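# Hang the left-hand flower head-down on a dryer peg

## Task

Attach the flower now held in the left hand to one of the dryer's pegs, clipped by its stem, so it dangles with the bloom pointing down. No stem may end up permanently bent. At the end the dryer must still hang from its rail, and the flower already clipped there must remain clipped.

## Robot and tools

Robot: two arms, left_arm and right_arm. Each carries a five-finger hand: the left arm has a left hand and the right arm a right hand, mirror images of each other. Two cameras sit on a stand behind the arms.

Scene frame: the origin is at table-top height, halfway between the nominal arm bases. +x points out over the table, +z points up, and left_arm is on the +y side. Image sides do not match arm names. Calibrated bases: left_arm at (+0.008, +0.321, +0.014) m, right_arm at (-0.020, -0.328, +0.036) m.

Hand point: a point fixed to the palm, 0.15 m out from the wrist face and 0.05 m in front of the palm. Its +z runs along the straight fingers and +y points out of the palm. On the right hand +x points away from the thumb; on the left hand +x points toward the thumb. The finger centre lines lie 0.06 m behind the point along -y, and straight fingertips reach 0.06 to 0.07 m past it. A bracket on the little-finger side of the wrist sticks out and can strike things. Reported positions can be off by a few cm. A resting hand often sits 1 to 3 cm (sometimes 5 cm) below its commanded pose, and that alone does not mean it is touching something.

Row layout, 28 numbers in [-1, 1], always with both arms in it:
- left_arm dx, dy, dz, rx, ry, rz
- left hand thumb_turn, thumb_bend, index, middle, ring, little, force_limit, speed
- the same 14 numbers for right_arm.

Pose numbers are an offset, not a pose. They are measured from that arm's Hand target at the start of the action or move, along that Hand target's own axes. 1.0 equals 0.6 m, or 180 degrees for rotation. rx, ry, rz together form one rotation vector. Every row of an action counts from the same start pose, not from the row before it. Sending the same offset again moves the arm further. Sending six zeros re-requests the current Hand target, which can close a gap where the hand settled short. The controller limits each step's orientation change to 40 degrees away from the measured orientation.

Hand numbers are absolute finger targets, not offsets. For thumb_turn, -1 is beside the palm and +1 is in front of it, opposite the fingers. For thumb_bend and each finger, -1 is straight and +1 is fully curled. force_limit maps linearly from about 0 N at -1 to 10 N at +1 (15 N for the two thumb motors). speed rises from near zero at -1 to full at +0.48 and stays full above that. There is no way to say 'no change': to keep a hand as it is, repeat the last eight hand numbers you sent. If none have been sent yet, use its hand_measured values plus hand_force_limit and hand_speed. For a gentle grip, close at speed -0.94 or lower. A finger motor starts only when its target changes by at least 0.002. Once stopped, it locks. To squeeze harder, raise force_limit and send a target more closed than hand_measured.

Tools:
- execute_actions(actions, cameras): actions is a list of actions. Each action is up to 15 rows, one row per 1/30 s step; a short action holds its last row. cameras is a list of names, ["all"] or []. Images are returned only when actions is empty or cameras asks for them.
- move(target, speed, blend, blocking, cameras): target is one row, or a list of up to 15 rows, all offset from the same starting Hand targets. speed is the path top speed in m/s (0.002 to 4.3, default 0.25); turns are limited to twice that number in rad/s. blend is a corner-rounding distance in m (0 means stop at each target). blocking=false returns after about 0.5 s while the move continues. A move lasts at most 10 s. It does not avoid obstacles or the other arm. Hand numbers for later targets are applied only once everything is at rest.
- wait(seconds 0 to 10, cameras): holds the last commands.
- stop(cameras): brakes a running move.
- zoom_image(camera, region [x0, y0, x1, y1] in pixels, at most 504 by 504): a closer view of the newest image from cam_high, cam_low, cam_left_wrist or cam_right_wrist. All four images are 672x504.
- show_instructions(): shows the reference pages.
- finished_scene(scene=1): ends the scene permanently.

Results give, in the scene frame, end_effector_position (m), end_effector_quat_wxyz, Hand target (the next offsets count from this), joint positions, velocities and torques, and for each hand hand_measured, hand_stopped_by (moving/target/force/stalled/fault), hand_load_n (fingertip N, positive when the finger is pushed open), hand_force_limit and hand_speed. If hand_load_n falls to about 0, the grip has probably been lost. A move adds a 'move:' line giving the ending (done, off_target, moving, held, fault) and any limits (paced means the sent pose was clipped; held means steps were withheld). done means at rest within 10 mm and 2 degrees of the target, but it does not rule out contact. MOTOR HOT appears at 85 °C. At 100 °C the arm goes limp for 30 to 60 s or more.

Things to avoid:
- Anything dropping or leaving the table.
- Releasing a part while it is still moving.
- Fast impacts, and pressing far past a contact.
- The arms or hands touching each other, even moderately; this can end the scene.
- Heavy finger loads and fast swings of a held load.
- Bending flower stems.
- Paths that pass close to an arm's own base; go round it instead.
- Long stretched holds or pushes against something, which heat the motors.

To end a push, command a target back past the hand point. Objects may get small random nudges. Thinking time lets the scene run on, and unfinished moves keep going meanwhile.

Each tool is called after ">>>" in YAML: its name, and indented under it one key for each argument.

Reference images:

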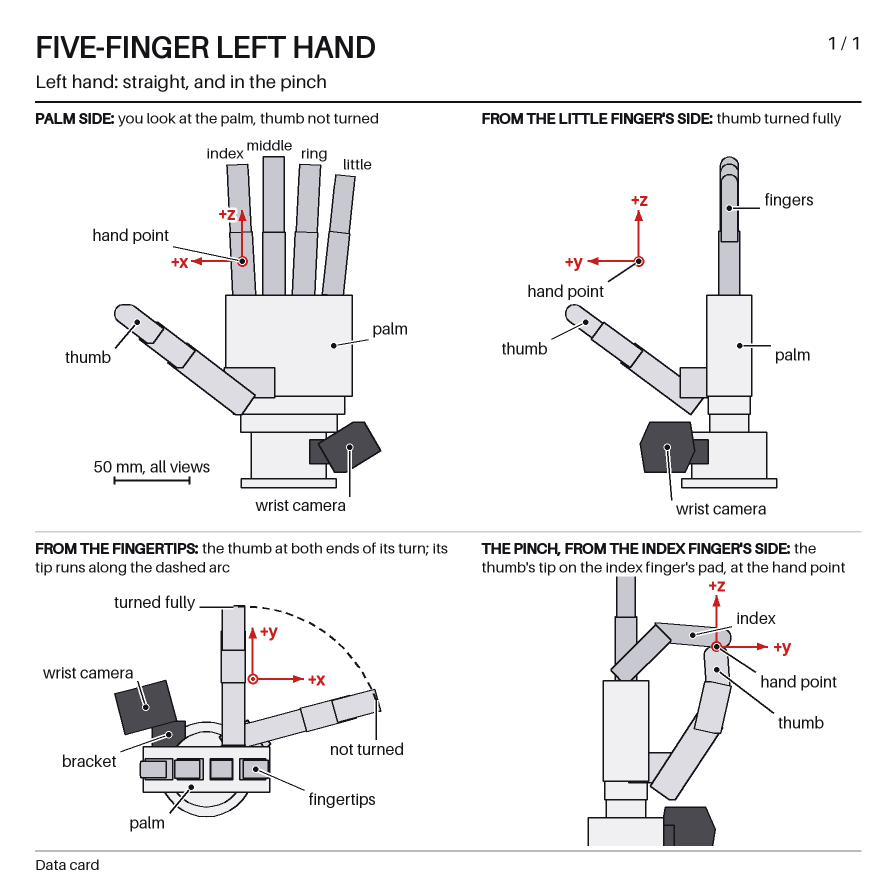

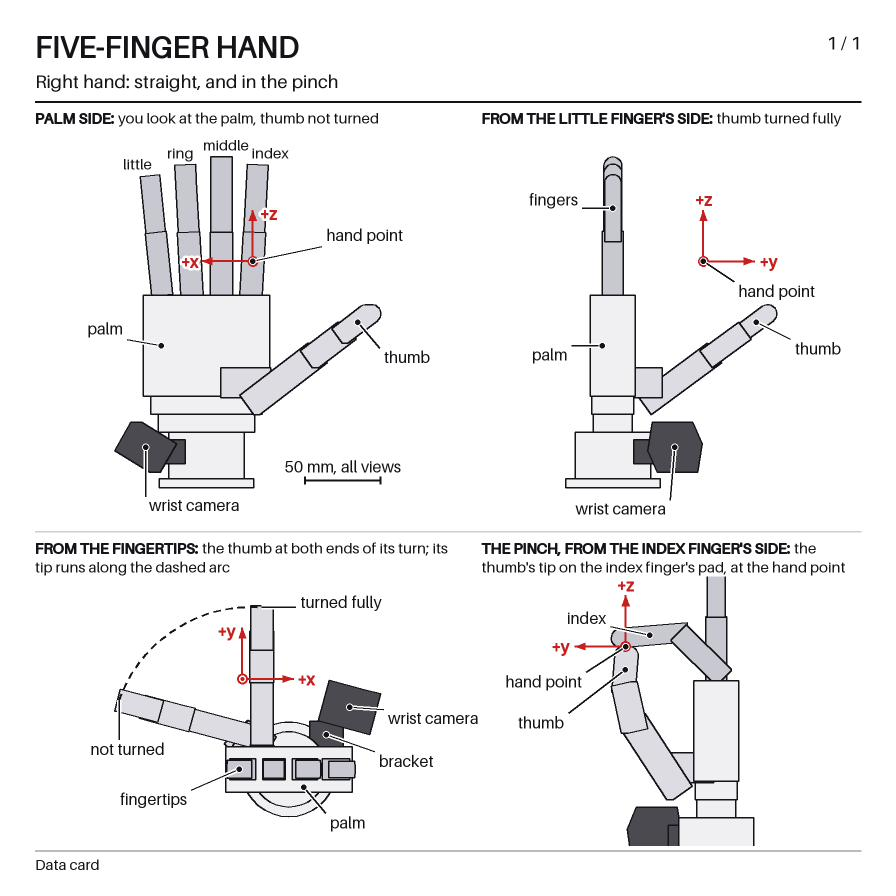

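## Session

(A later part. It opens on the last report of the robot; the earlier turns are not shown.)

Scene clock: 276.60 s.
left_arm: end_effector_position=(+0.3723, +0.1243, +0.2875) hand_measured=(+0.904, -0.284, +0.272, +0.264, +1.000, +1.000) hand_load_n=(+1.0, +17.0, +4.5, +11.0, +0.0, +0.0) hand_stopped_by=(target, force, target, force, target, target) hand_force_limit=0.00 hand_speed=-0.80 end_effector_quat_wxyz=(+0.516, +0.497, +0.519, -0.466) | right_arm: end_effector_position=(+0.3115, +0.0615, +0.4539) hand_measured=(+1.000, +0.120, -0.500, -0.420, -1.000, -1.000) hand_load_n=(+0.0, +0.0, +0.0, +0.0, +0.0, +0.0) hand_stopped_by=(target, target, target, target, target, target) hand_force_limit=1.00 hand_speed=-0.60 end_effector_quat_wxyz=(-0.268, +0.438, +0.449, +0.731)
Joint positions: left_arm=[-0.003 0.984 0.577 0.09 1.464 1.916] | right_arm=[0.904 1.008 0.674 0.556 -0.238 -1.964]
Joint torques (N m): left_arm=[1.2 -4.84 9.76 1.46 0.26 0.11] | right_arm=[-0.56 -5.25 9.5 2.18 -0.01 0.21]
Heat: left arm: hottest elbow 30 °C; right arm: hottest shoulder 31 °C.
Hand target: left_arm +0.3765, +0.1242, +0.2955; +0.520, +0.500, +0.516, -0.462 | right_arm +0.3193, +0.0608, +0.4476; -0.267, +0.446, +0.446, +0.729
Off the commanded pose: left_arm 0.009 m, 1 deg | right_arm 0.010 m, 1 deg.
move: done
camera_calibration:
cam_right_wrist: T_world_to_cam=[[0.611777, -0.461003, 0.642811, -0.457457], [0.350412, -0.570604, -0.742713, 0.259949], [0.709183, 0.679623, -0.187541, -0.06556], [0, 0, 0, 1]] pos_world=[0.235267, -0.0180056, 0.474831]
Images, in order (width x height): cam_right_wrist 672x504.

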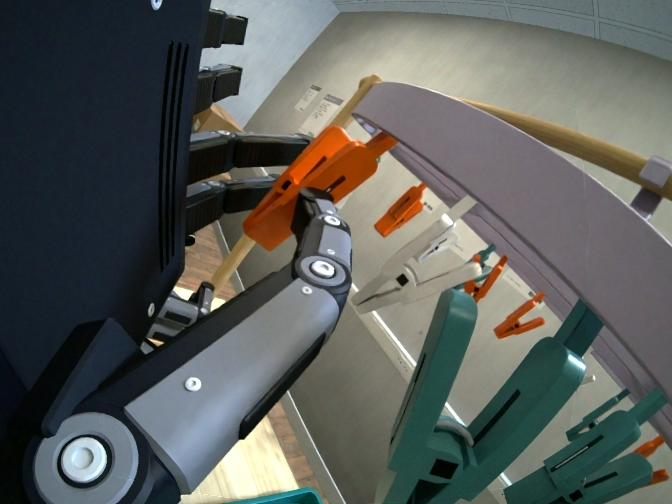

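>>> move:
  target:
    - [0,0,0,0,0,0,0.904,-0.284,0.272,0.264,1,1,0,-0.8, 0,0,0,0,0,0,1,-0.05,-0.5,-0.42,-1,-1,1,-0.6]
    - [0,0,0,0,0,0,0.904,-0.284,0.272,0.264,1,1,0,-0.8, 0,0.015,0,0,0,0,1,-0.05,-0.5,-0.42,-1,-1,1,-0.6]
  speed: 0.06
  cameras: ["cam_right_wrist"]

>>> zoom_image:
  camera: "cam_right_wrist"
  region: [200, 100, 400, 300]

Scene clock: 279.17 s.
left_arm: end_effector_position=(+0.3723, +0.1243, +0.2875) hand_measured=(+0.904, -0.284, +0.272, +0.264, +1.000, +1.000) hand_load_n=(+1.0, +17.0, +4.5, +11.0, +0.0, +0.0) hand_stopped_by=(target, force, target, force, target, target) hand_force_limit=0.00 hand_speed=-0.80 end_effector_quat_wxyz=(+0.516, +0.497, +0.519, -0.466) | right_arm: end_effector_position=(+0.3180, +0.0562, +0.4540) hand_measured=(+1.000, -0.050, -0.500, -0.420, -1.000, -1.000) hand_load_n=(+0.0, +0.0, +0.0, +0.0, +0.0, +0.0) hand_stopped_by=(target, target, target, target, target, target) hand_force_limit=1.00 hand_speed=-0.60 end_effector_quat_wxyz=(-0.266, +0.438, +0.450, +0.732)
Joint positions: left_arm=[-0.003 0.984 0.577 0.09 1.464 1.916] | right_arm=[0.878 1.008 0.674 0.556 -0.262 -1.963]
Joint torques (N m): left_arm=[1.2 -4.89 9.76 1.46 0.26 0.11] | right_arm=[-0.62 -5.3 10.37 1.8 0.01 0.26]
Heat: left arm: hottest elbow 30 °C; right arm: hottest shoulder 31 °C.
Hand target: left_arm +0.3765, +0.1242, +0.2955; +0.520, +0.500, +0.516, -0.462 | right_arm +0.3265, +0.0565, +0.4513; -0.266, +0.446, +0.446, +0.729
Off the commanded pose: left_arm 0.009 m, 1 deg | right_arm 0.009 m, 1 deg.
move: done
camera_calibration:
cam_right_wrist: T_world_to_cam=[[0.608389, -0.460072, 0.646682, -0.464671], [0.35217, -0.573716, -0.739477, 0.252799], [0.711224, 0.677631, -0.187019, -0.0673451], [0, 0, 0, 1]] pos_world=[0.24157, -0.023112, 0.474838]
Images, in order (width x height): cam_right_wrist 672x504.

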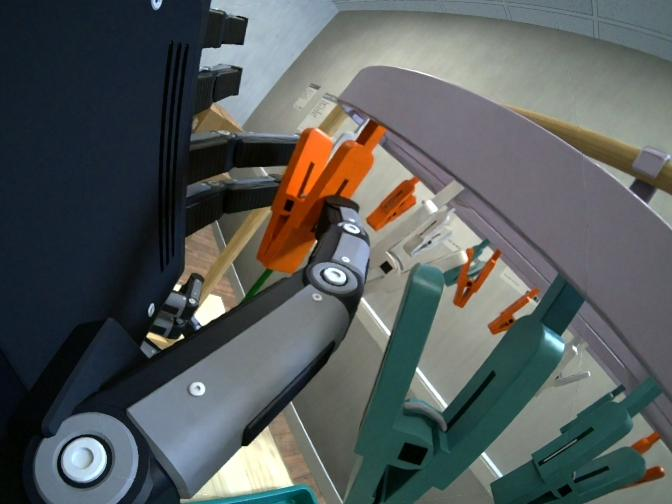

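Scaled by 2.520 from the camera's 672x504 image, which has a finer 960x720 frame.

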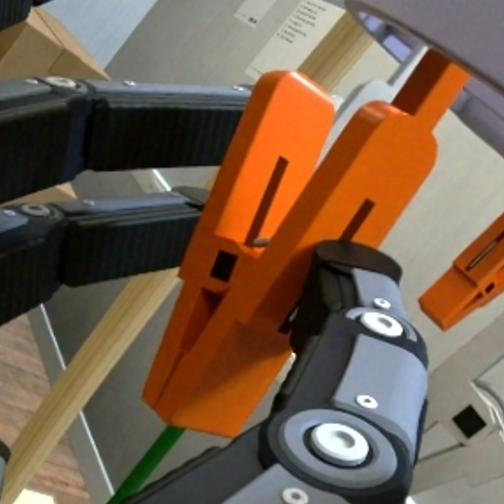

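>>> move:
  target: [0,0,0,0,0,0,0.904,-0.284,0.272,0.264,1,1,0,-0.8, 0.0177,0.0083,0.0041,0,0,0,1,-0.05,-0.5,-0.42,-1,-1,1,-0.6]
  speed: 0.06
  cameras: ["cam_right_wrist"]

>>> zoom_image:
  camera: "cam_right_wrist"
  region: [200, 100, 400, 300]

Scene clock: 281.17 s.
left_arm: end_effector_position=(+0.3723, +0.1243, +0.2875) hand_measured=(+0.904, -0.284, +0.272, +0.264, +1.000, +1.000) hand_load_n=(+1.0, +17.0, +4.0, +11.0, +0.0, +0.0) hand_stopped_by=(target, force, target, force, target, target) hand_force_limit=0.00 hand_speed=-0.80 end_effector_quat_wxyz=(+0.516, +0.497, +0.519, -0.466) | right_arm: end_effector_position=(+0.3189, +0.0574, +0.4463) hand_measured=(+1.000, -0.050, -0.500, -0.420, -1.000, -1.000) hand_load_n=(+0.0, +0.0, -0.5, +0.0, +0.0, +0.0) hand_stopped_by=(target, target, target, target, target, target) hand_force_limit=1.00 hand_speed=-0.60 end_effector_quat_wxyz=(-0.265, +0.447, +0.456, +0.723)
Joint positions: left_arm=[-0.003 0.984 0.577 0.09 1.464 1.916] | right_arm=[0.878 1.008 0.674 0.528 -0.263 -1.963]
Joint torques (N m): left_arm=[1.2 -4.84 9.77 1.46 0.26 0.11] | right_arm=[-0.5 -6.48 12.55 1.35 0.01 0.25]
Heat: left arm: hottest elbow 30 °C; right arm: hottest shoulder 31 °C.
Hand target: left_arm +0.3765, +0.1242, +0.2955; +0.520, +0.500, +0.516, -0.462 | right_arm +0.3265, +0.0565, +0.4633; -0.266, +0.446, +0.446, +0.729
Off the commanded pose: left_arm 0.009 m, 1 deg | right_arm 0.019 m, 1 deg.
move: off_target (right_arm)
camera_calibration:
cam_right_wrist: T_world_to_cam=[[0.620113, -0.445795, 0.645544, -0.463766], [0.339175, -0.589636, -0.733, 0.249637], [0.707404, 0.673495, -0.214439, -0.0564727], [0, 0, 0, 1]] pos_world=[0.242866, -0.0215155, 0.470255]
Images, in order (width x height): cam_right_wrist 672x504.

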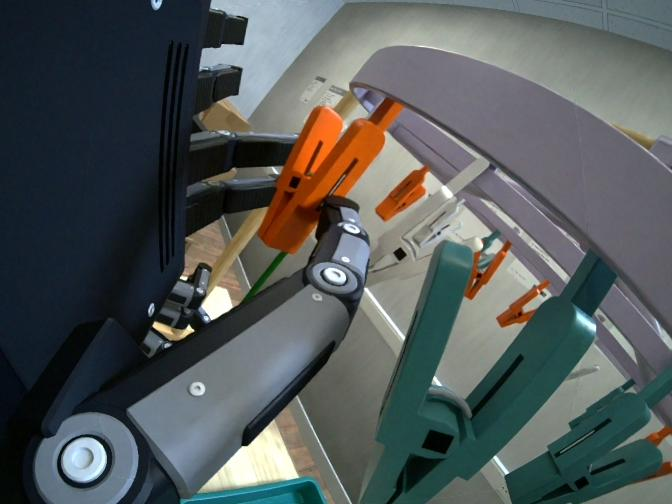

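Scaled by 2.520 from the camera's 672x504 image, which has a finer 960x720 frame.

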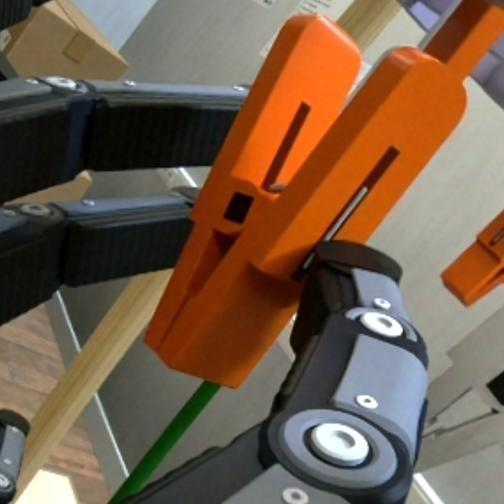

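>>> move:
  target: [0,0,0,0,0,0,0.904,-0.284,0.272,0.264,1,1,0,-0.8, 0.0413,0.0193,0.0096,0,0,0,1,-0.05,-0.5,-0.42,-1,-1,1,-0.6]
  speed: 0.06
  cameras: ["cam_right_wrist"]

>>> zoom_image:
  camera: "cam_right_wrist"
  region: [200, 100, 400, 300]

Scene clock: 283.10 s.
left_arm: end_effector_position=(+0.3723, +0.1243, +0.2875) hand_measured=(+0.904, -0.284, +0.272, +0.264, +1.000, +1.000) hand_load_n=(+1.0, +17.0, +4.5, +11.0, +0.0, +0.0) hand_stopped_by=(target, force, target, force, target, target) hand_force_limit=0.00 hand_speed=-0.80 end_effector_quat_wxyz=(+0.516, +0.497, +0.519, -0.466) | right_arm: end_effector_position=(+0.3199, +0.0585, +0.4627) hand_measured=(+1.000, -0.050, -0.500, -0.420, -1.000, -1.000) hand_load_n=(+0.0, +0.0, +0.0, +0.0, +0.0, +0.0) hand_stopped_by=(target, target, target, target, target, target) hand_force_limit=1.00 hand_speed=-0.60 end_effector_quat_wxyz=(-0.265, +0.453, +0.459, +0.717)
Joint positions: left_arm=[-0.003 0.984 0.577 0.09 1.464 1.916] | right_arm=[0.878 0.989 0.721 0.443 -0.263 -1.963]
Joint torques (N m): left_arm=[1.14 -4.84 9.76 1.44 0.26 0.11] | right_arm=[-0.73 -6.95 13.81 1.5 -0.02 0.28]
Heat: left arm: hottest elbow 30 °C; right arm: hottest shoulder 31 °C.
Hand target: left_arm +0.3765, +0.1242, +0.2955; +0.520, +0.500, +0.516, -0.462 | right_arm +0.3266, +0.0565, +0.4914; -0.266, +0.445, +0.446, +0.729
Off the commanded pose: left_arm 0.009 m, 1 deg | right_arm 0.029 m, 2 deg.
move: off_target (right_arm)
camera_calibration:
cam_right_wrist: T_world_to_cam=[[0.627656, -0.436683, 0.644481, -0.476824], [0.330652, -0.599938, -0.728521, 0.263246], [0.704782, 0.670359, -0.232165, -0.0451549], [0, 0, 0, 1]] pos_world=[0.244063, -0.0200192, 0.488601]
Images, in order (width x height): cam_right_wrist 672x504.

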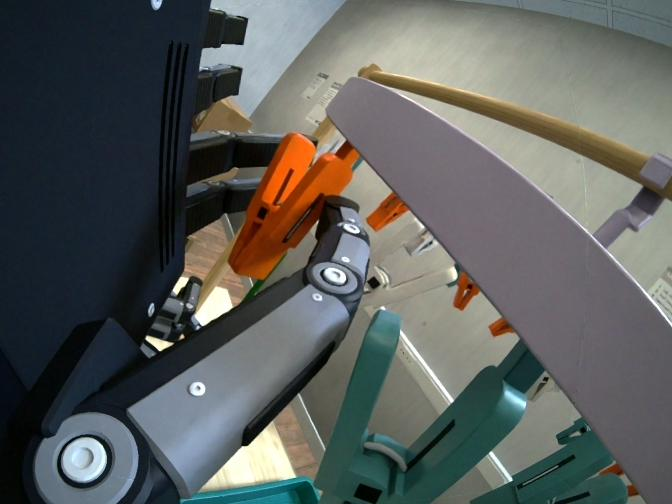

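Scaled by 2.520 from the camera's 672x504 image, which has a finer 960x720 frame.

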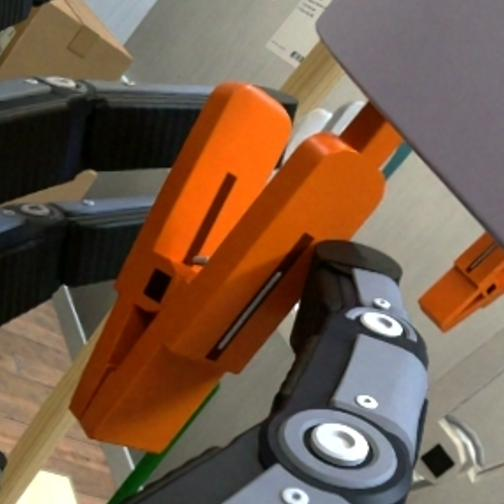

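>>> move:
  target: [0,0,0,0,0,0,0.904,-0.284,0.272,0.264,1,1,0,-0.8, 0,0,0,0,0,0,1,0.1,-0.45,-0.42,-1,-1,1,-0.6]
  speed: 0.06
  cameras: ["cam_right_wrist"]

>>> zoom_image:
  camera: "cam_right_wrist"
  region: [200, 100, 400, 300]

Scene clock: 284.97 s.
left_arm: end_effector_position=(+0.3723, +0.1243, +0.2875) hand_measured=(+0.904, -0.284, +0.272, +0.264, +1.000, +1.000) hand_load_n=(+1.0, +17.0, +4.5, +10.5, +0.0, +0.0) hand_stopped_by=(target, force, target, force, target, target) hand_force_limit=0.00 hand_speed=-0.80 end_effector_quat_wxyz=(+0.516, +0.497, +0.519, -0.466) | right_arm: end_effector_position=(+0.3199, +0.0585, +0.4626) hand_measured=(+1.000, +0.100, -0.450, -0.420, -1.000, -1.000) hand_load_n=(+0.0, +0.0, +0.0, +0.0, +0.0, +0.0) hand_stopped_by=(target, target, target, target, target, target) hand_force_limit=1.00 hand_speed=-0.60 end_effector_quat_wxyz=(-0.265, +0.453, +0.459, +0.717)
Joint positions: left_arm=[-0.003 0.984 0.577 0.09 1.464 1.916] | right_arm=[0.878 0.989 0.721 0.442 -0.263 -1.963]
Joint torques (N m): left_arm=[1.2 -4.84 9.76 1.44 0.26 0.11] | right_arm=[-0.56 -6.65 13.72 1.48 0.01 0.26]
Heat: left arm: hottest elbow 30 °C; right arm: hottest shoulder 31 °C.
Hand target: left_arm +0.3765, +0.1242, +0.2955; +0.520, +0.500, +0.516, -0.462 | right_arm +0.3266, +0.0565, +0.4914; -0.266, +0.446, +0.446, +0.729
Off the commanded pose: left_arm 0.009 m, 1 deg | right_arm 0.030 m, 2 deg.
move: off_target (right_arm)
camera_calibration:
cam_right_wrist: T_world_to_cam=[[0.62782, -0.436564, 0.644402, -0.476778], [0.330379, -0.600156, -0.728466, 0.26334], [0.704764, 0.670242, -0.232558, -0.0450276], [0, 0, 0, 1]] pos_world=[0.244063, -0.0199195, 0.4886]
Images, in order (width x height): cam_right_wrist 672x504.

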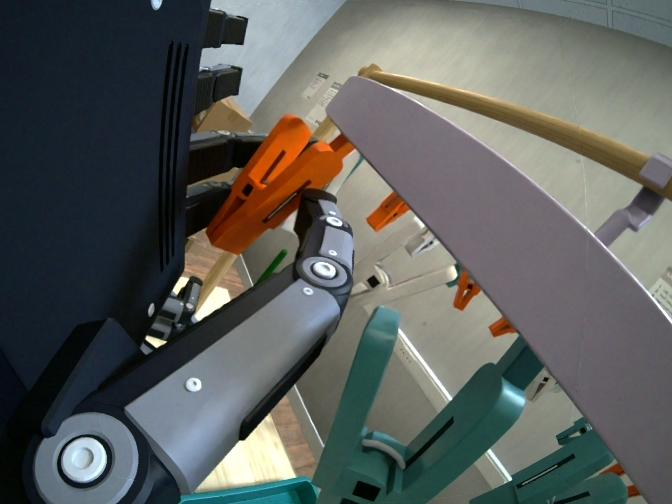

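Scaled by 2.520 from the camera's 672x504 image, which has a finer 960x720 frame.

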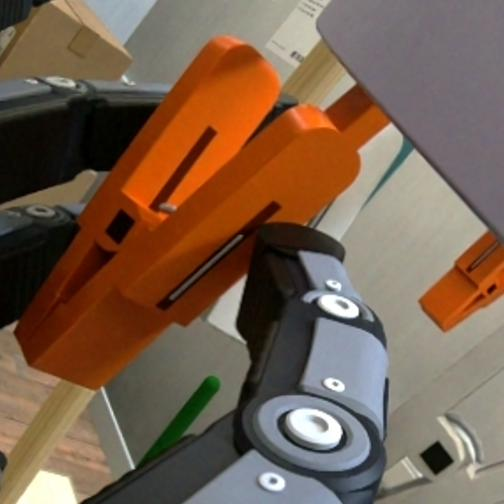

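>>> move:
  target:
    - [0,0,0,0,0,0,0.904,-0.284,0.272,0.264,1,1,0,-0.8, 0,0,0,0,0,0,1,-0.1,-0.45,-0.5,-1,-1,1,-0.6]
    - [0,0,0,0,0,0,0.904,-0.284,0.272,0.264,1,1,0,-0.8, 0,0,-0.015,0,0,0,1,-0.1,-0.45,-0.5,-1,-1,1,-0.6]
  speed: 0.06
  cameras: ["cam_right_wrist"]

>>> zoom_image:
  camera: "cam_right_wrist"
  region: [200, 100, 400, 300]

Scene clock: 287.50 s.
left_arm: end_effector_position=(+0.3723, +0.1243, +0.2875) hand_measured=(+0.904, -0.284, +0.272, +0.264, +1.000, +1.000) hand_load_n=(+1.0, +17.0, +4.5, +11.0, +0.0, +0.0) hand_stopped_by=(target, force, target, force, target, target) hand_force_limit=0.00 hand_speed=-0.80 end_effector_quat_wxyz=(+0.516, +0.497, +0.519, -0.466) | right_arm: end_effector_position=(+0.3181, +0.0533, +0.4700) hand_measured=(+1.000, -0.100, -0.450, -0.500, -1.000, -1.000) hand_load_n=(+0.0, +0.0, +0.0, +0.0, +0.0, +0.0) hand_stopped_by=(target, target, target, target, target, target) hand_force_limit=1.00 hand_speed=-0.60 end_effector_quat_wxyz=(-0.265, +0.449, +0.457, +0.721)
Joint positions: left_arm=[-0.003 0.984 0.577 0.09 1.464 1.916] | right_arm=[0.871 0.971 0.721 0.438 -0.27 -1.962]
Joint torques (N m): left_arm=[1.2 -4.84 9.76 1.44 0.26 0.11] | right_arm=[-0.79 -7.06 12.36 1.42 -0.02 0.25]
Heat: left arm: hottest elbow 30 °C; right arm: hottest shoulder 31 °C.
Hand target: left_arm +0.3765, +0.1242, +0.2955; +0.520, +0.500, +0.516, -0.462 | right_arm +0.3228, +0.0485, +0.4896; -0.266, +0.445, +0.446, +0.729
Off the commanded pose: left_arm 0.009 m, 1 deg | right_arm 0.021 m, 2 deg.
move: off_target (right_arm)
camera_calibration:
cam_right_wrist: T_world_to_cam=[[0.622463, -0.442645, 0.645449, -0.481297], [0.336936, -0.592803, -0.731477, 0.265098], [0.706409, 0.672793, -0.219855, -0.0451515], [0, 0, 0, 1]] pos_world=[0.242164, -0.0255154, 0.494639]
Images, in order (width x height): cam_right_wrist 672x504.

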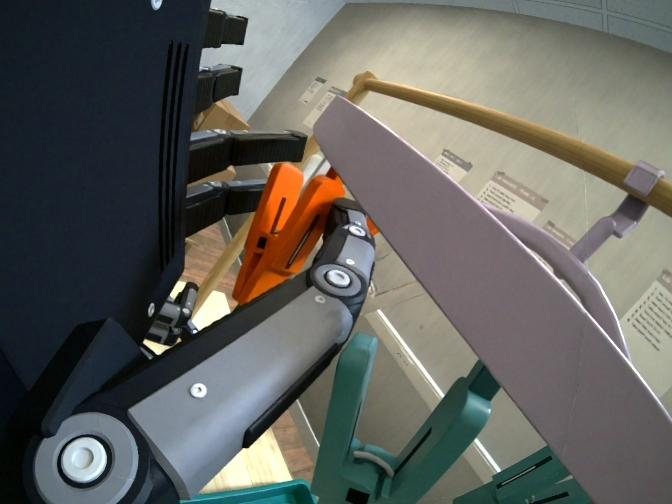

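Scaled by 2.520 from the camera's 672x504 image, which has a finer 960x720 frame.

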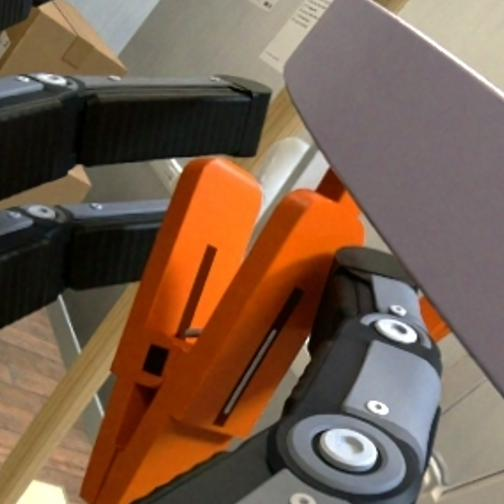

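>>> move:
  target: [0,0,0,0,0,0,0.904,-0.284,0.272,0.264,1,1,0,-0.8, -0.0133,-0.0072,-0.001,0,0,0,1,-0.05,-0.45,-0.45,-1,-1,1,-0.6]
  speed: 0.06
  cameras: ["cam_right_wrist"]

>>> zoom_image:
  camera: "cam_right_wrist"
  region: [200, 100, 400, 300]

Scene clock: 290.60 s.
left_arm: end_effector_position=(+0.3723, +0.1243, +0.2875) hand_measured=(+0.904, -0.284, +0.272, +0.264, +1.000, +1.000) hand_load_n=(+1.0, +17.0, +4.5, +11.0, +0.0, +0.0) hand_stopped_by=(target, force, target, force, target, target) hand_force_limit=0.00 hand_speed=-0.80 end_effector_quat_wxyz=(+0.516, +0.497, +0.519, -0.466) | right_arm: end_effector_position=(+0.3181, +0.0533, +0.4700) hand_measured=(+1.000, -0.050, -0.450, -0.450, -1.000, -1.000) hand_load_n=(+0.5, +0.0, +0.0, +0.0, +0.0, +0.0) hand_stopped_by=(target, target, target, target, target, target) hand_force_limit=1.00 hand_speed=-0.60 end_effector_quat_wxyz=(-0.265, +0.449, +0.457, +0.721)
Joint positions: left_arm=[-0.003 0.984 0.577 0.09 1.464 1.916] | right_arm=[0.871 0.971 0.721 0.438 -0.27 -1.962]
Joint torques (N m): left_arm=[1.2 -4.89 9.77 1.44 0.26 0.11] | right_arm=[-0.38 -6.24 10.73 2.55 0.09 0.24]
Heat: left arm: hottest elbow 30 °C; right arm: hottest shoulder 31 °C.
Hand target: left_arm +0.3765, +0.1242, +0.2955; +0.520, +0.500, +0.516, -0.462 | right_arm +0.3228, +0.0499, +0.4806; -0.266, +0.445, +0.446, +0.729
Off the commanded pose: left_arm 0.009 m, 1 deg | right_arm 0.012 m, 2 deg.
move: off_target (right_arm)
camera_calibration:
cam_right_wrist: T_world_to_cam=[[0.622908, -0.442364, 0.645213, -0.481279], [0.337, -0.592581, -0.731628, 0.265163], [0.705987, 0.673173, -0.220046, -0.0449459], [0, 0, 0, 1]] pos_world=[0.242164, -0.0255138, 0.494638]
Images, in order (width x height): cam_right_wrist 672x504.

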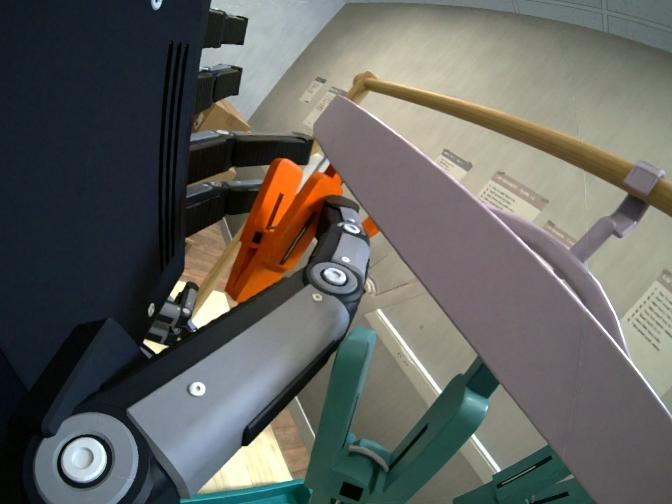

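Scaled by 2.520 from the camera's 672x504 image, which has a finer 960x720 frame.

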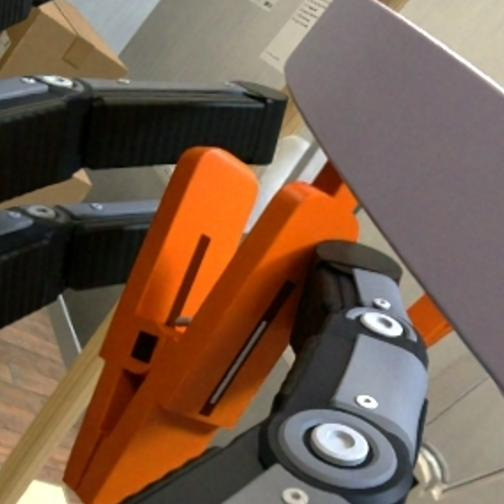

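>>> move:
  target: [0,0,0,0,0,0,0.904,-0.284,0.272,0.264,1,1,0,-0.8, -0.0133,-0.0062,-0.003,0,0,0,1,-0.05,-0.45,-0.45,-1,-1,1,-0.6]
  speed: 0.06
  cameras: ["cam_right_wrist"]

>>> zoom_image:
  camera: "cam_right_wrist"
  region: [200, 100, 400, 300]

Scene clock: 292.53 s.
left_arm: end_effector_position=(+0.3723, +0.1243, +0.2875) hand_measured=(+0.904, -0.284, +0.272, +0.264, +1.000, +1.000) hand_load_n=(+1.0, +17.0, +5.0, +11.0, +0.0, +0.0) hand_stopped_by=(target, force, target, force, target, target) hand_force_limit=0.00 hand_speed=-0.80 end_effector_quat_wxyz=(+0.516, +0.497, +0.519, -0.466) | right_arm: end_effector_position=(+0.3172, +0.0523, +0.4775) hand_measured=(+1.000, -0.050, -0.450, -0.450, -1.000, -1.000) hand_load_n=(+0.0, +0.0, +0.0, +0.0, +0.0, +0.0) hand_stopped_by=(target, target, target, target, target, target) hand_force_limit=1.00 hand_speed=-0.60 end_effector_quat_wxyz=(-0.266, +0.440, +0.452, +0.729)
Joint positions: left_arm=[-0.003 0.984 0.577 0.09 1.464 1.916] | right_arm=[0.871 0.971 0.721 0.465 -0.27 -1.962]
Joint torques (N m): left_arm=[1.2 -4.89 9.77 1.44 0.26 0.11] | right_arm=[-0.38 -5.71 9.14 2.54 0.11 0.23]
Heat: left arm: hottest elbow 30 °C; right arm: hottest shoulder 31 °C.
Hand target: left_arm +0.3765, +0.1242, +0.2955; +0.520, +0.500, +0.516, -0.462 | right_arm +0.3228, +0.0500, +0.4716; -0.266, +0.445, +0.446, +0.729
Off the commanded pose: left_arm 0.009 m, 1 deg | right_arm 0.008 m, 1 deg.
move: done
camera_calibration:
cam_right_wrist: T_world_to_cam=[[0.611695, -0.45578, 0.646601, -0.482378], [0.349761, -0.577313, -0.737819, 0.26842], [0.709575, 0.677477, -0.193725, -0.0559236], [0, 0, 0, 1]] pos_world=[0.240868, -0.0270092, 0.499118]
Images, in order (width x height): cam_right_wrist 672x504.

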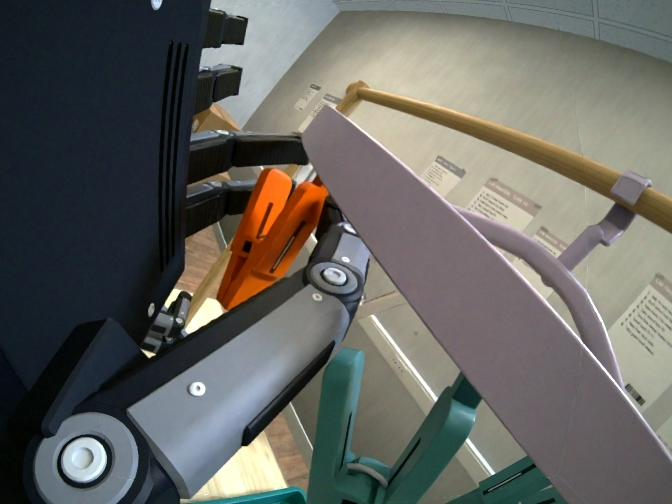

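Scaled by 2.520 from the camera's 672x504 image, which has a finer 960x720 frame.

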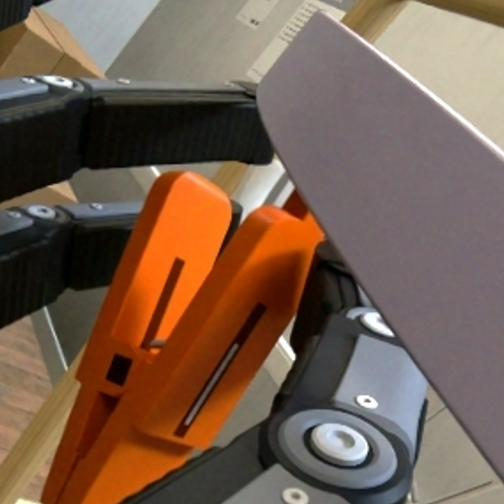

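>>> move:
  target: [0,0,0,0,0,0,0.904,-0.284,0.272,0.264,1,1,0,-0.8, -0.0207,-0.0096,-0.0048,0,0,0,1,-0.05,-0.45,-0.45,-1,-1,1,-0.6]
  speed: 0.06
  cameras: ["cam_right_wrist"]

>>> zoom_image:
  camera: "cam_right_wrist"
  region: [200, 100, 400, 300]

Scene clock: 294.47 s.
left_arm: end_effector_position=(+0.3723, +0.1243, +0.2875) hand_measured=(+0.904, -0.284, +0.272, +0.264, +1.000, +1.000) hand_load_n=(+1.0, +17.0, +4.0, +11.0, +0.0, +0.0) hand_stopped_by=(target, force, target, force, target, target) hand_force_limit=0.00 hand_speed=-0.80 end_effector_quat_wxyz=(+0.516, +0.497, +0.519, -0.466) | right_arm: end_effector_position=(+0.3160, +0.0508, +0.4690) hand_measured=(+1.000, -0.050, -0.450, -0.450, -1.000, -1.000) hand_load_n=(+0.0, +0.0, +0.0, +0.0, +0.0, +0.0) hand_stopped_by=(target, target, target, target, target, target) hand_force_limit=1.00 hand_speed=-0.60 end_effector_quat_wxyz=(-0.266, +0.436, +0.450, +0.733)
Joint positions: left_arm=[-0.003 0.984 0.577 0.09 1.464 1.916] | right_arm=[0.871 0.976 0.694 0.509 -0.27 -1.962]
Joint torques (N m): left_arm=[1.2 -4.89 9.76 1.44 0.26 0.11] | right_arm=[-0.5 -5.13 8.69 2.47 0.11 0.26]
Heat: left arm: hottest elbow 30 °C; right arm: hottest shoulder 31 °C.
Hand target: left_arm +0.3765, +0.1242, +0.2955; +0.520, +0.500, +0.516, -0.462 | right_arm +0.3229, +0.0500, +0.4577; -0.266, +0.445, +0.446, +0.729
Off the commanded pose: left_arm 0.009 m, 1 deg | right_arm 0.013 m, 1 deg.
move: off_target (right_arm)
camera_calibration:
cam_right_wrist: T_world_to_cam=[[0.60719, -0.461113, 0.647066, -0.475366], [0.354881, -0.571245, -0.740094, 0.260988], [0.7109, 0.679009, -0.183214, -0.0611208], [0, 0, 0, 1]] pos_world=[0.239469, -0.0286079, 0.48955]
Images, in order (width x height): cam_right_wrist 672x504.

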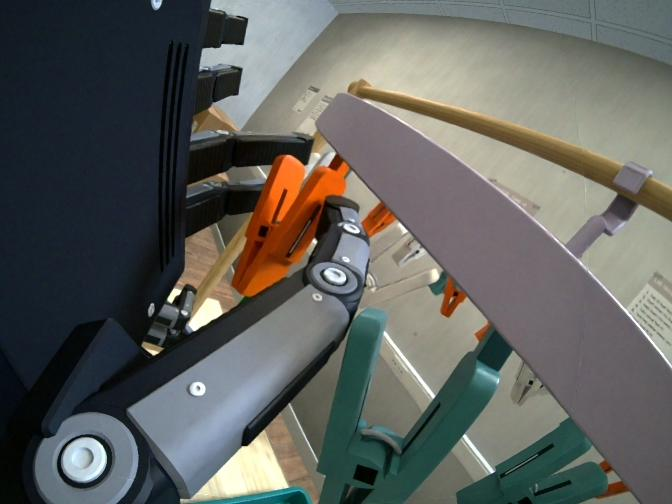

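Scaled by 2.520 from the camera's 672x504 image, which has a finer 960x720 frame.

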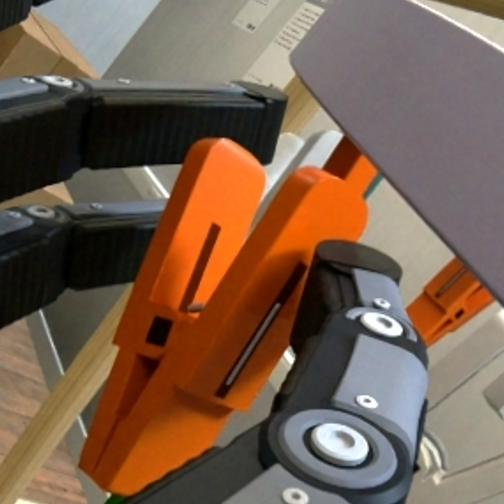

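>>> move:
  target: [0,0,0,0,0,0,0.904,-0.284,0.272,0.264,1,1,0,-0.8, -0.0066,-0.0031,-0.0015,0,0,0,1,-0.05,-0.45,-0.45,-1,-1,1,-0.6]
  speed: 0.06
  cameras: ["cam_right_wrist"]

>>> zoom_image:
  camera: "cam_right_wrist"
  region: [200, 100, 400, 300]

Scene clock: 296.13 s.
left_arm: end_effector_position=(+0.3723, +0.1243, +0.2875) hand_measured=(+0.904, -0.284, +0.272, +0.264, +1.000, +1.000) hand_load_n=(+1.0, +17.0, +4.5, +11.0, +0.0, +0.0) hand_stopped_by=(target, force, target, force, target, target) hand_force_limit=0.00 hand_speed=-0.80 end_effector_quat_wxyz=(+0.516, +0.497, +0.519, -0.466) | right_arm: end_effector_position=(+0.3160, +0.0509, +0.4646) hand_measured=(+1.000, -0.050, -0.450, -0.450, -1.000, -1.000) hand_load_n=(+0.0, +0.0, +0.0, +0.0, +0.0, +0.0) hand_stopped_by=(target, target, target, target, target, target) hand_force_limit=1.00 hand_speed=-0.60 end_effector_quat_wxyz=(-0.266, +0.436, +0.450, +0.733)
Joint positions: left_arm=[-0.003 0.984 0.577 0.09 1.464 1.916] | right_arm=[0.871 0.981 0.684 0.523 -0.27 -1.962]
Joint torques (N m): left_arm=[1.2 -4.89 9.76 1.46 0.26 0.11] | right_arm=[-0.44 -4.84 8.75 2.52 0.12 0.24]
Heat: left arm: hottest elbow 30 °C; right arm: hottest shoulder 31 °C.
Hand target: left_arm +0.3765, +0.1242, +0.2955; +0.520, +0.500, +0.516, -0.462 | right_arm +0.3229, +0.0500, +0.4532; -0.266, +0.445, +0.446, +0.729
Off the commanded pose: left_arm 0.009 m, 1 deg | right_arm 0.013 m, 1 deg.
move: off_target (right_arm)
camera_calibration:
cam_right_wrist: T_world_to_cam=[[0.60719, -0.461113, 0.647066, -0.472515], [0.354881, -0.571245, -0.740094, 0.257622], [0.7109, 0.679009, -0.183214, -0.0620164], [0, 0, 0, 1]] pos_world=[0.239569, -0.0286079, 0.48505]
Images, in order (width x height): cam_right_wrist 672x504.

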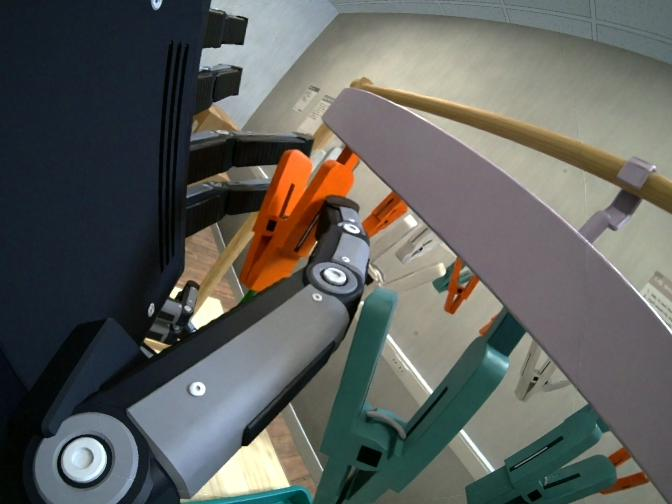

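Scaled by 2.520 from the camera's 672x504 image, which has a finer 960x720 frame.

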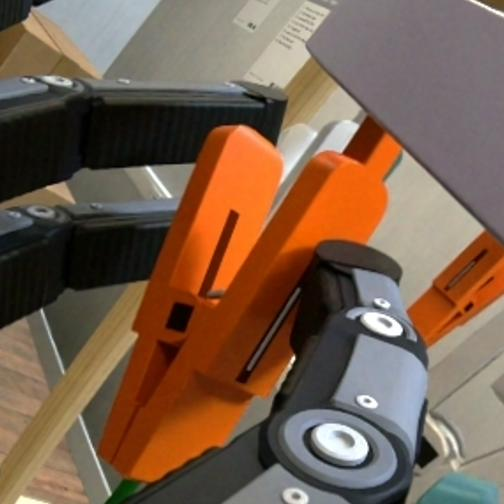

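>>> move:
  target:
    - [0,0,0,0,0,0,0.904,-0.284,0.272,0.264,1,1,0,-0.8, -0.0044,-0.0021,-0.001,0,0,0,1,-0.05,-0.45,-0.45,-1,-1,1,-0.6]
    - [0,0,0,0,0,0,0.904,-0.284,0.272,0.264,1,1,0,-0.8, -0.0044,-0.0021,-0.001,0,0,0,1,-0.05,-0.1,-0.1,-1,-1,-0.2,-0.75]
  speed: 0.06
  cameras: ["cam_right_wrist"]

>>> zoom_image:
  camera: "cam_right_wrist"
  region: [200, 100, 400, 300]

Scene clock: 298.93 s.
left_arm: end_effector_position=(+0.3723, +0.1243, +0.2875) hand_measured=(+0.904, -0.284, +0.272, +0.264, +1.000, +1.000) hand_load_n=(+1.0, +17.0, +4.5, +11.0, +0.0, +0.0) hand_stopped_by=(target, force, target, force, target, target) hand_force_limit=0.00 hand_speed=-0.80 end_effector_quat_wxyz=(+0.516, +0.497, +0.519, -0.466) | right_arm: end_effector_position=(+0.3161, +0.0510, +0.4613) hand_measured=(+1.000, -0.052, -0.108, -0.246, -1.000, -1.000) hand_load_n=(+1.5, +10.5, +6.5, +4.5, +0.0, +0.0) hand_stopped_by=(target, target, force, force, target, target) hand_force_limit=-0.20 hand_speed=-0.75 end_effector_quat_wxyz=(-0.266, +0.436, +0.450, +0.733)
Joint positions: left_arm=[-0.003 0.984 0.577 0.09 1.464 1.916] | right_arm=[0.871 0.985 0.678 0.533 -0.27 -1.962]
Joint torques (N m): left_arm=[1.2 -4.84 9.77 1.44 0.26 0.11] | right_arm=[-0.56 -5.07 8.68 2.45 0.15 0.22]
Heat: left arm: hottest elbow 30 °C; right arm: hottest shoulder 31 °C.
Hand target: left_arm +0.3765, +0.1242, +0.2955; +0.520, +0.500, +0.516, -0.462 | right_arm +0.3228, +0.0500, +0.4501; -0.266, +0.445, +0.446, +0.729
Off the commanded pose: left_arm 0.009 m, 1 deg | right_arm 0.013 m, 1 deg.
move: off_target (right_arm); target 2's new numbers were sent with right_arm's hand 0.013 m and 1 deg from that target
camera_calibration:
cam_right_wrist: T_world_to_cam=[[0.607645, -0.460921, 0.646776, -0.470375], [0.354457, -0.571374, -0.740197, 0.255479], [0.710723, 0.679032, -0.183816, -0.0624769], [0, 0, 0, 1]] pos_world=[0.239669, -0.0284076, 0.481848]
Images, in order (width x height): cam_right_wrist 672x504.

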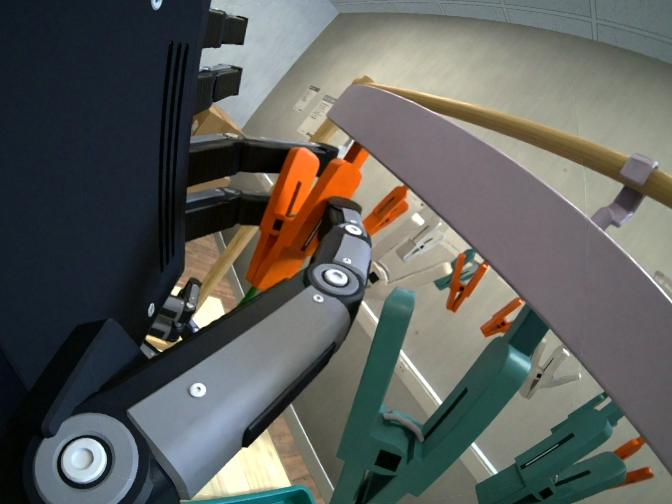

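Scaled by 2.520 from the camera's 672x504 image, which has a finer 960x720 frame.

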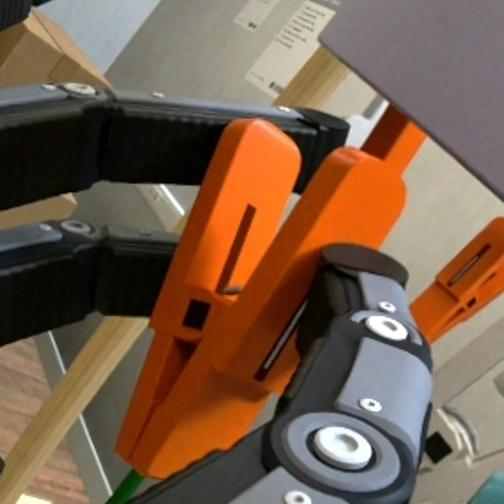

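>>> move:
  target: [0,0,0,0,0,0,0.904,-0.284,0.272,0.264,1,1,0,-0.8, 0,0,0,0,0,0,1,-0.05,-0.1,0.1,-1,-1,1,-0.65]
  speed: 0.06
  cameras: ["cam_right_wrist"]

>>> zoom_image:
  camera: "cam_right_wrist"
  region: [200, 100, 400, 300]

Scene clock: 300.47 s.
left_arm: end_effector_position=(+0.3723, +0.1243, +0.2875) hand_measured=(+0.904, -0.284, +0.272, +0.264, +1.000, +1.000) hand_load_n=(+1.0, +17.0, +4.0, +11.0, +0.5, +0.0) hand_stopped_by=(target, force, target, force, target, target) hand_force_limit=0.00 hand_speed=-0.80 end_effector_quat_wxyz=(+0.516, +0.497, +0.519, -0.466) | right_arm: end_effector_position=(+0.3162, +0.0511, +0.4611) hand_measured=(+1.000, -0.052, -0.108, -0.220, -1.000, -1.000) hand_load_n=(+5.0, +12.5, +3.5, +12.5, +0.0, +0.0) hand_stopped_by=(target, target, force, force, target, target) hand_force_limit=1.00 hand_speed=-0.65 end_effector_quat_wxyz=(-0.266, +0.436, +0.450, +0.733)
Joint positions: left_arm=[-0.003 0.984 0.577 0.09 1.464 1.916] | right_arm=[0.871 0.985 0.678 0.533 -0.27 -1.962]
Joint torques (N m): left_arm=[1.2 -4.84 9.77 1.46 0.26 0.11] | right_arm=[-0.44 -5.25 8.68 2.58 0.12 0.26]
Heat: left arm: hottest elbow 30 °C; right arm: hottest shoulder 31 °C.
Hand target: left_arm +0.3765, +0.1242, +0.2955; +0.520, +0.500, +0.516, -0.462 | right_arm +0.3229, +0.0500, +0.4500; -0.266, +0.445, +0.446, +0.729
Off the commanded pose: left_arm 0.009 m, 1 deg | right_arm 0.013 m, 1 deg.
move: off_target (right_arm)
camera_calibration:
cam_right_wrist: T_world_to_cam=[[0.607773, -0.460771, 0.646763, -0.47028], [0.354318, -0.571539, -0.740137, 0.255351], [0.710683, 0.678995, -0.184107, -0.0625043], [0, 0, 0, 1]] pos_world=[0.239768, -0.0283077, 0.481647]
Images, in order (width x height): cam_right_wrist 672x504.

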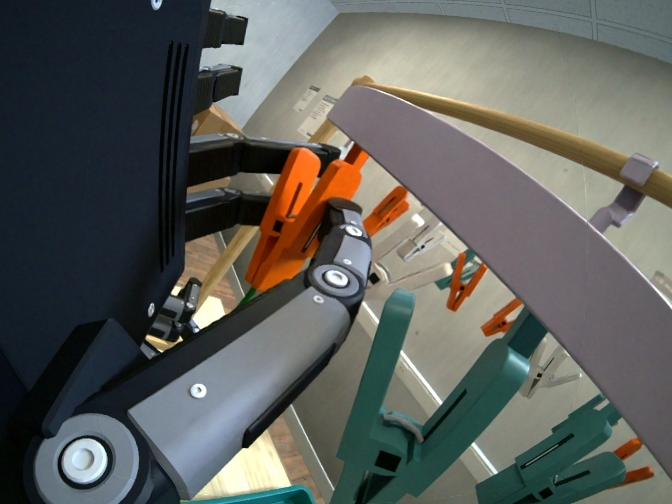

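Scaled by 2.520 from the camera's 672x504 image, which has a finer 960x720 frame.

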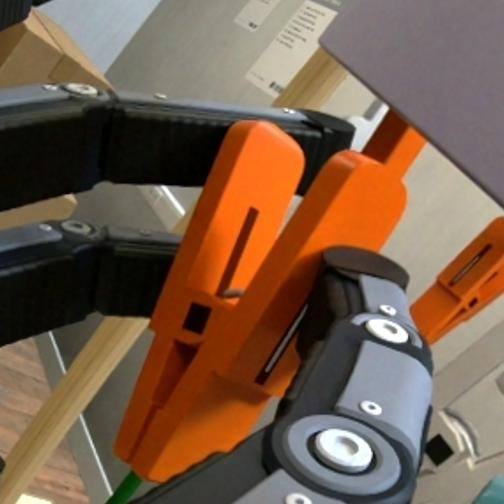

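>>> move:
  target:
    - [0,0,0,0,0,0,0.904,-0.284,0.272,0.264,1,1,0,-0.8, 0,0,0,0,0,0,1,-0.05,-0.3,-0.27,-1,-1,1,-0.6]
    - [0,0,0,0,0,0,0.904,-0.284,0.272,0.264,1,1,0,-0.8, 0,0,0,0,0,0,1,-0.05,-0.3,0.05,-1,-1,1,-0.52]
  speed: 0.06
  cameras: ["cam_right_wrist"]

>>> zoom_image:
  camera: "cam_right_wrist"
  region: [200, 100, 400, 300]

Scene clock: 302.37 s.
left_arm: end_effector_position=(+0.3723, +0.1243, +0.2875) hand_measured=(+0.904, -0.284, +0.272, +0.264, +1.000, +1.000) hand_load_n=(+1.0, +17.0, +4.5, +11.5, +0.0, +0.0) hand_stopped_by=(target, force, target, force, target, target) hand_force_limit=0.00 hand_speed=-0.80 end_effector_quat_wxyz=(+0.516, +0.497, +0.519, -0.466) | right_arm: end_effector_position=(+0.3162, +0.0511, +0.4611) hand_measured=(+1.000, -0.052, -0.300, -0.192, -1.000, -1.000) hand_load_n=(+5.0, +9.5, +0.0, +13.5, +0.5, +0.0) hand_stopped_by=(target, target, target, force, target, target) hand_force_limit=1.00 hand_speed=-0.52 end_effector_quat_wxyz=(-0.266, +0.436, +0.450, +0.732)
Joint positions: left_arm=[-0.003 0.984 0.577 0.09 1.464 1.916] | right_arm=[0.871 0.985 0.678 0.533 -0.27 -1.961]
Joint torques (N m): left_arm=[1.2 -4.84 9.76 1.46 0.26 0.11] | right_arm=[-0.5 -5.25 8.65 2.52 0.13 0.24]
Heat: left arm: hottest elbow 30 °C; right arm: hottest shoulder 31 °C.
Hand target: left_arm +0.3765, +0.1242, +0.2955; +0.520, +0.500, +0.516, -0.462 | right_arm +0.3228, +0.0500, +0.4501; -0.266, +0.445, +0.446, +0.729
Off the commanded pose: left_arm 0.009 m, 1 deg | right_arm 0.013 m, 1 deg.
move: off_target (right_arm); target 2's new numbers were sent with right_arm's hand 0.013 m and 1 deg from that target
camera_calibration:
cam_right_wrist: T_world_to_cam=[[0.608012, -0.460814, 0.646507, -0.470214], [0.354059, -0.571475, -0.74031, 0.255498], [0.710608, 0.679019, -0.184308, -0.0623885], [0, 0, 0, 1]] pos_world=[0.239768, -0.0283076, 0.481646]
Images, in order (width x height): cam_right_wrist 672x504.

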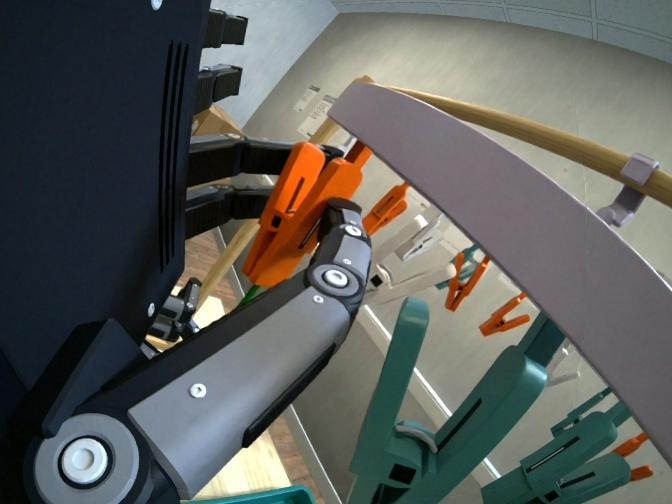

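Scaled by 2.520 from the camera's 672x504 image, which has a finer 960x720 frame.

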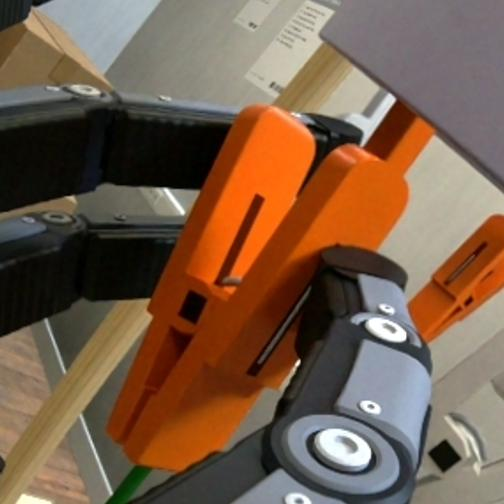

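>>> move:
  target: [0,0,0,0,0,0,0.904,-0.284,0.272,0.264,1,1,0,-0.8, 0,0,0,0,0,0,1,-0.05,0.1,0.05,-1,-1,1,-0.75]
  speed: 0.06
  cameras: ["cam_right_wrist"]

>>> zoom_image:
  camera: "cam_right_wrist"
  region: [200, 100, 400, 300]

Scene clock: 303.87 s.
left_arm: end_effector_position=(+0.3723, +0.1243, +0.2875) hand_measured=(+0.904, -0.284, +0.272, +0.264, +1.000, +1.000) hand_load_n=(+1.0, +17.0, +4.5, +11.0, +0.0, +0.0) hand_stopped_by=(target, force, target, force, target, target) hand_force_limit=0.00 hand_speed=-0.80 end_effector_quat_wxyz=(+0.516, +0.497, +0.519, -0.466) | right_arm: end_effector_position=(+0.3163, +0.0514, +0.4607) hand_measured=(+1.000, -0.054, -0.052, -0.192, -1.000, -1.000) hand_load_n=(+0.5, +21.0, +14.0, +7.0, +0.0, +0.0) hand_stopped_by=(target, target, force, force, target, target) hand_force_limit=1.00 hand_speed=-0.75 end_effector_quat_wxyz=(-0.266, +0.437, +0.450, +0.732)
Joint positions: left_arm=[-0.003 0.984 0.577 0.09 1.464 1.916] | right_arm=[0.871 0.986 0.678 0.533 -0.271 -1.961]
Joint torques (N m): left_arm=[1.2 -4.84 9.76 1.46 0.26 0.11] | right_arm=[-0.38 -5.01 8.68 2.51 0.15 0.25]
Heat: left arm: hottest elbow 30 °C; right arm: hottest shoulder 31 °C.
Hand target: left_arm +0.3765, +0.1242, +0.2955; +0.520, +0.500, +0.516, -0.462 | right_arm +0.3229, +0.0500, +0.4501; -0.266, +0.446, +0.446, +0.729
Off the commanded pose: left_arm 0.009 m, 1 deg | right_arm 0.013 m, 1 deg.
move: off_target (right_arm)
camera_calibration:
cam_right_wrist: T_world_to_cam=[[0.6085, -0.46016, 0.646514, -0.470149], [0.353996, -0.57175, -0.740128, 0.255239], [0.710222, 0.679231, -0.185015, -0.0622838], [0, 0, 0, 1]] pos_world=[0.239968, -0.0281063, 0.481344]
Images, in order (width x height): cam_right_wrist 672x504.

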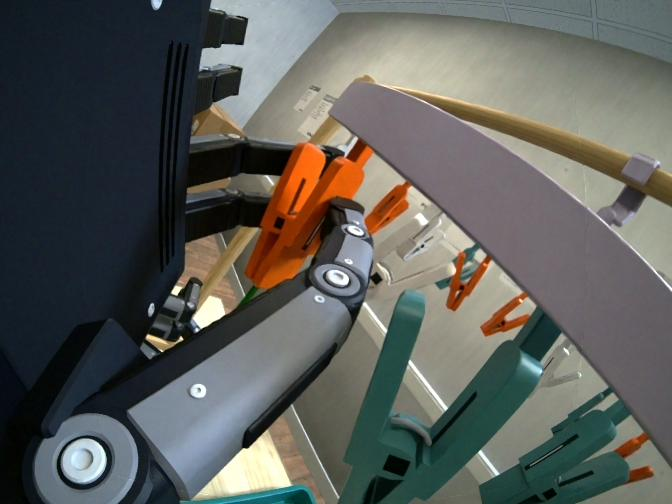

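Scaled by 2.520 from the camera's 672x504 image, which has a finer 960x720 frame.

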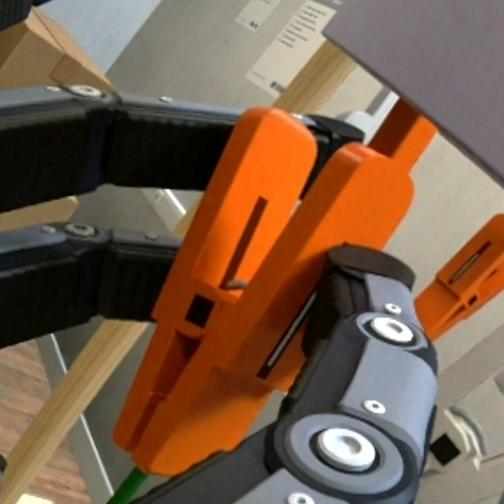

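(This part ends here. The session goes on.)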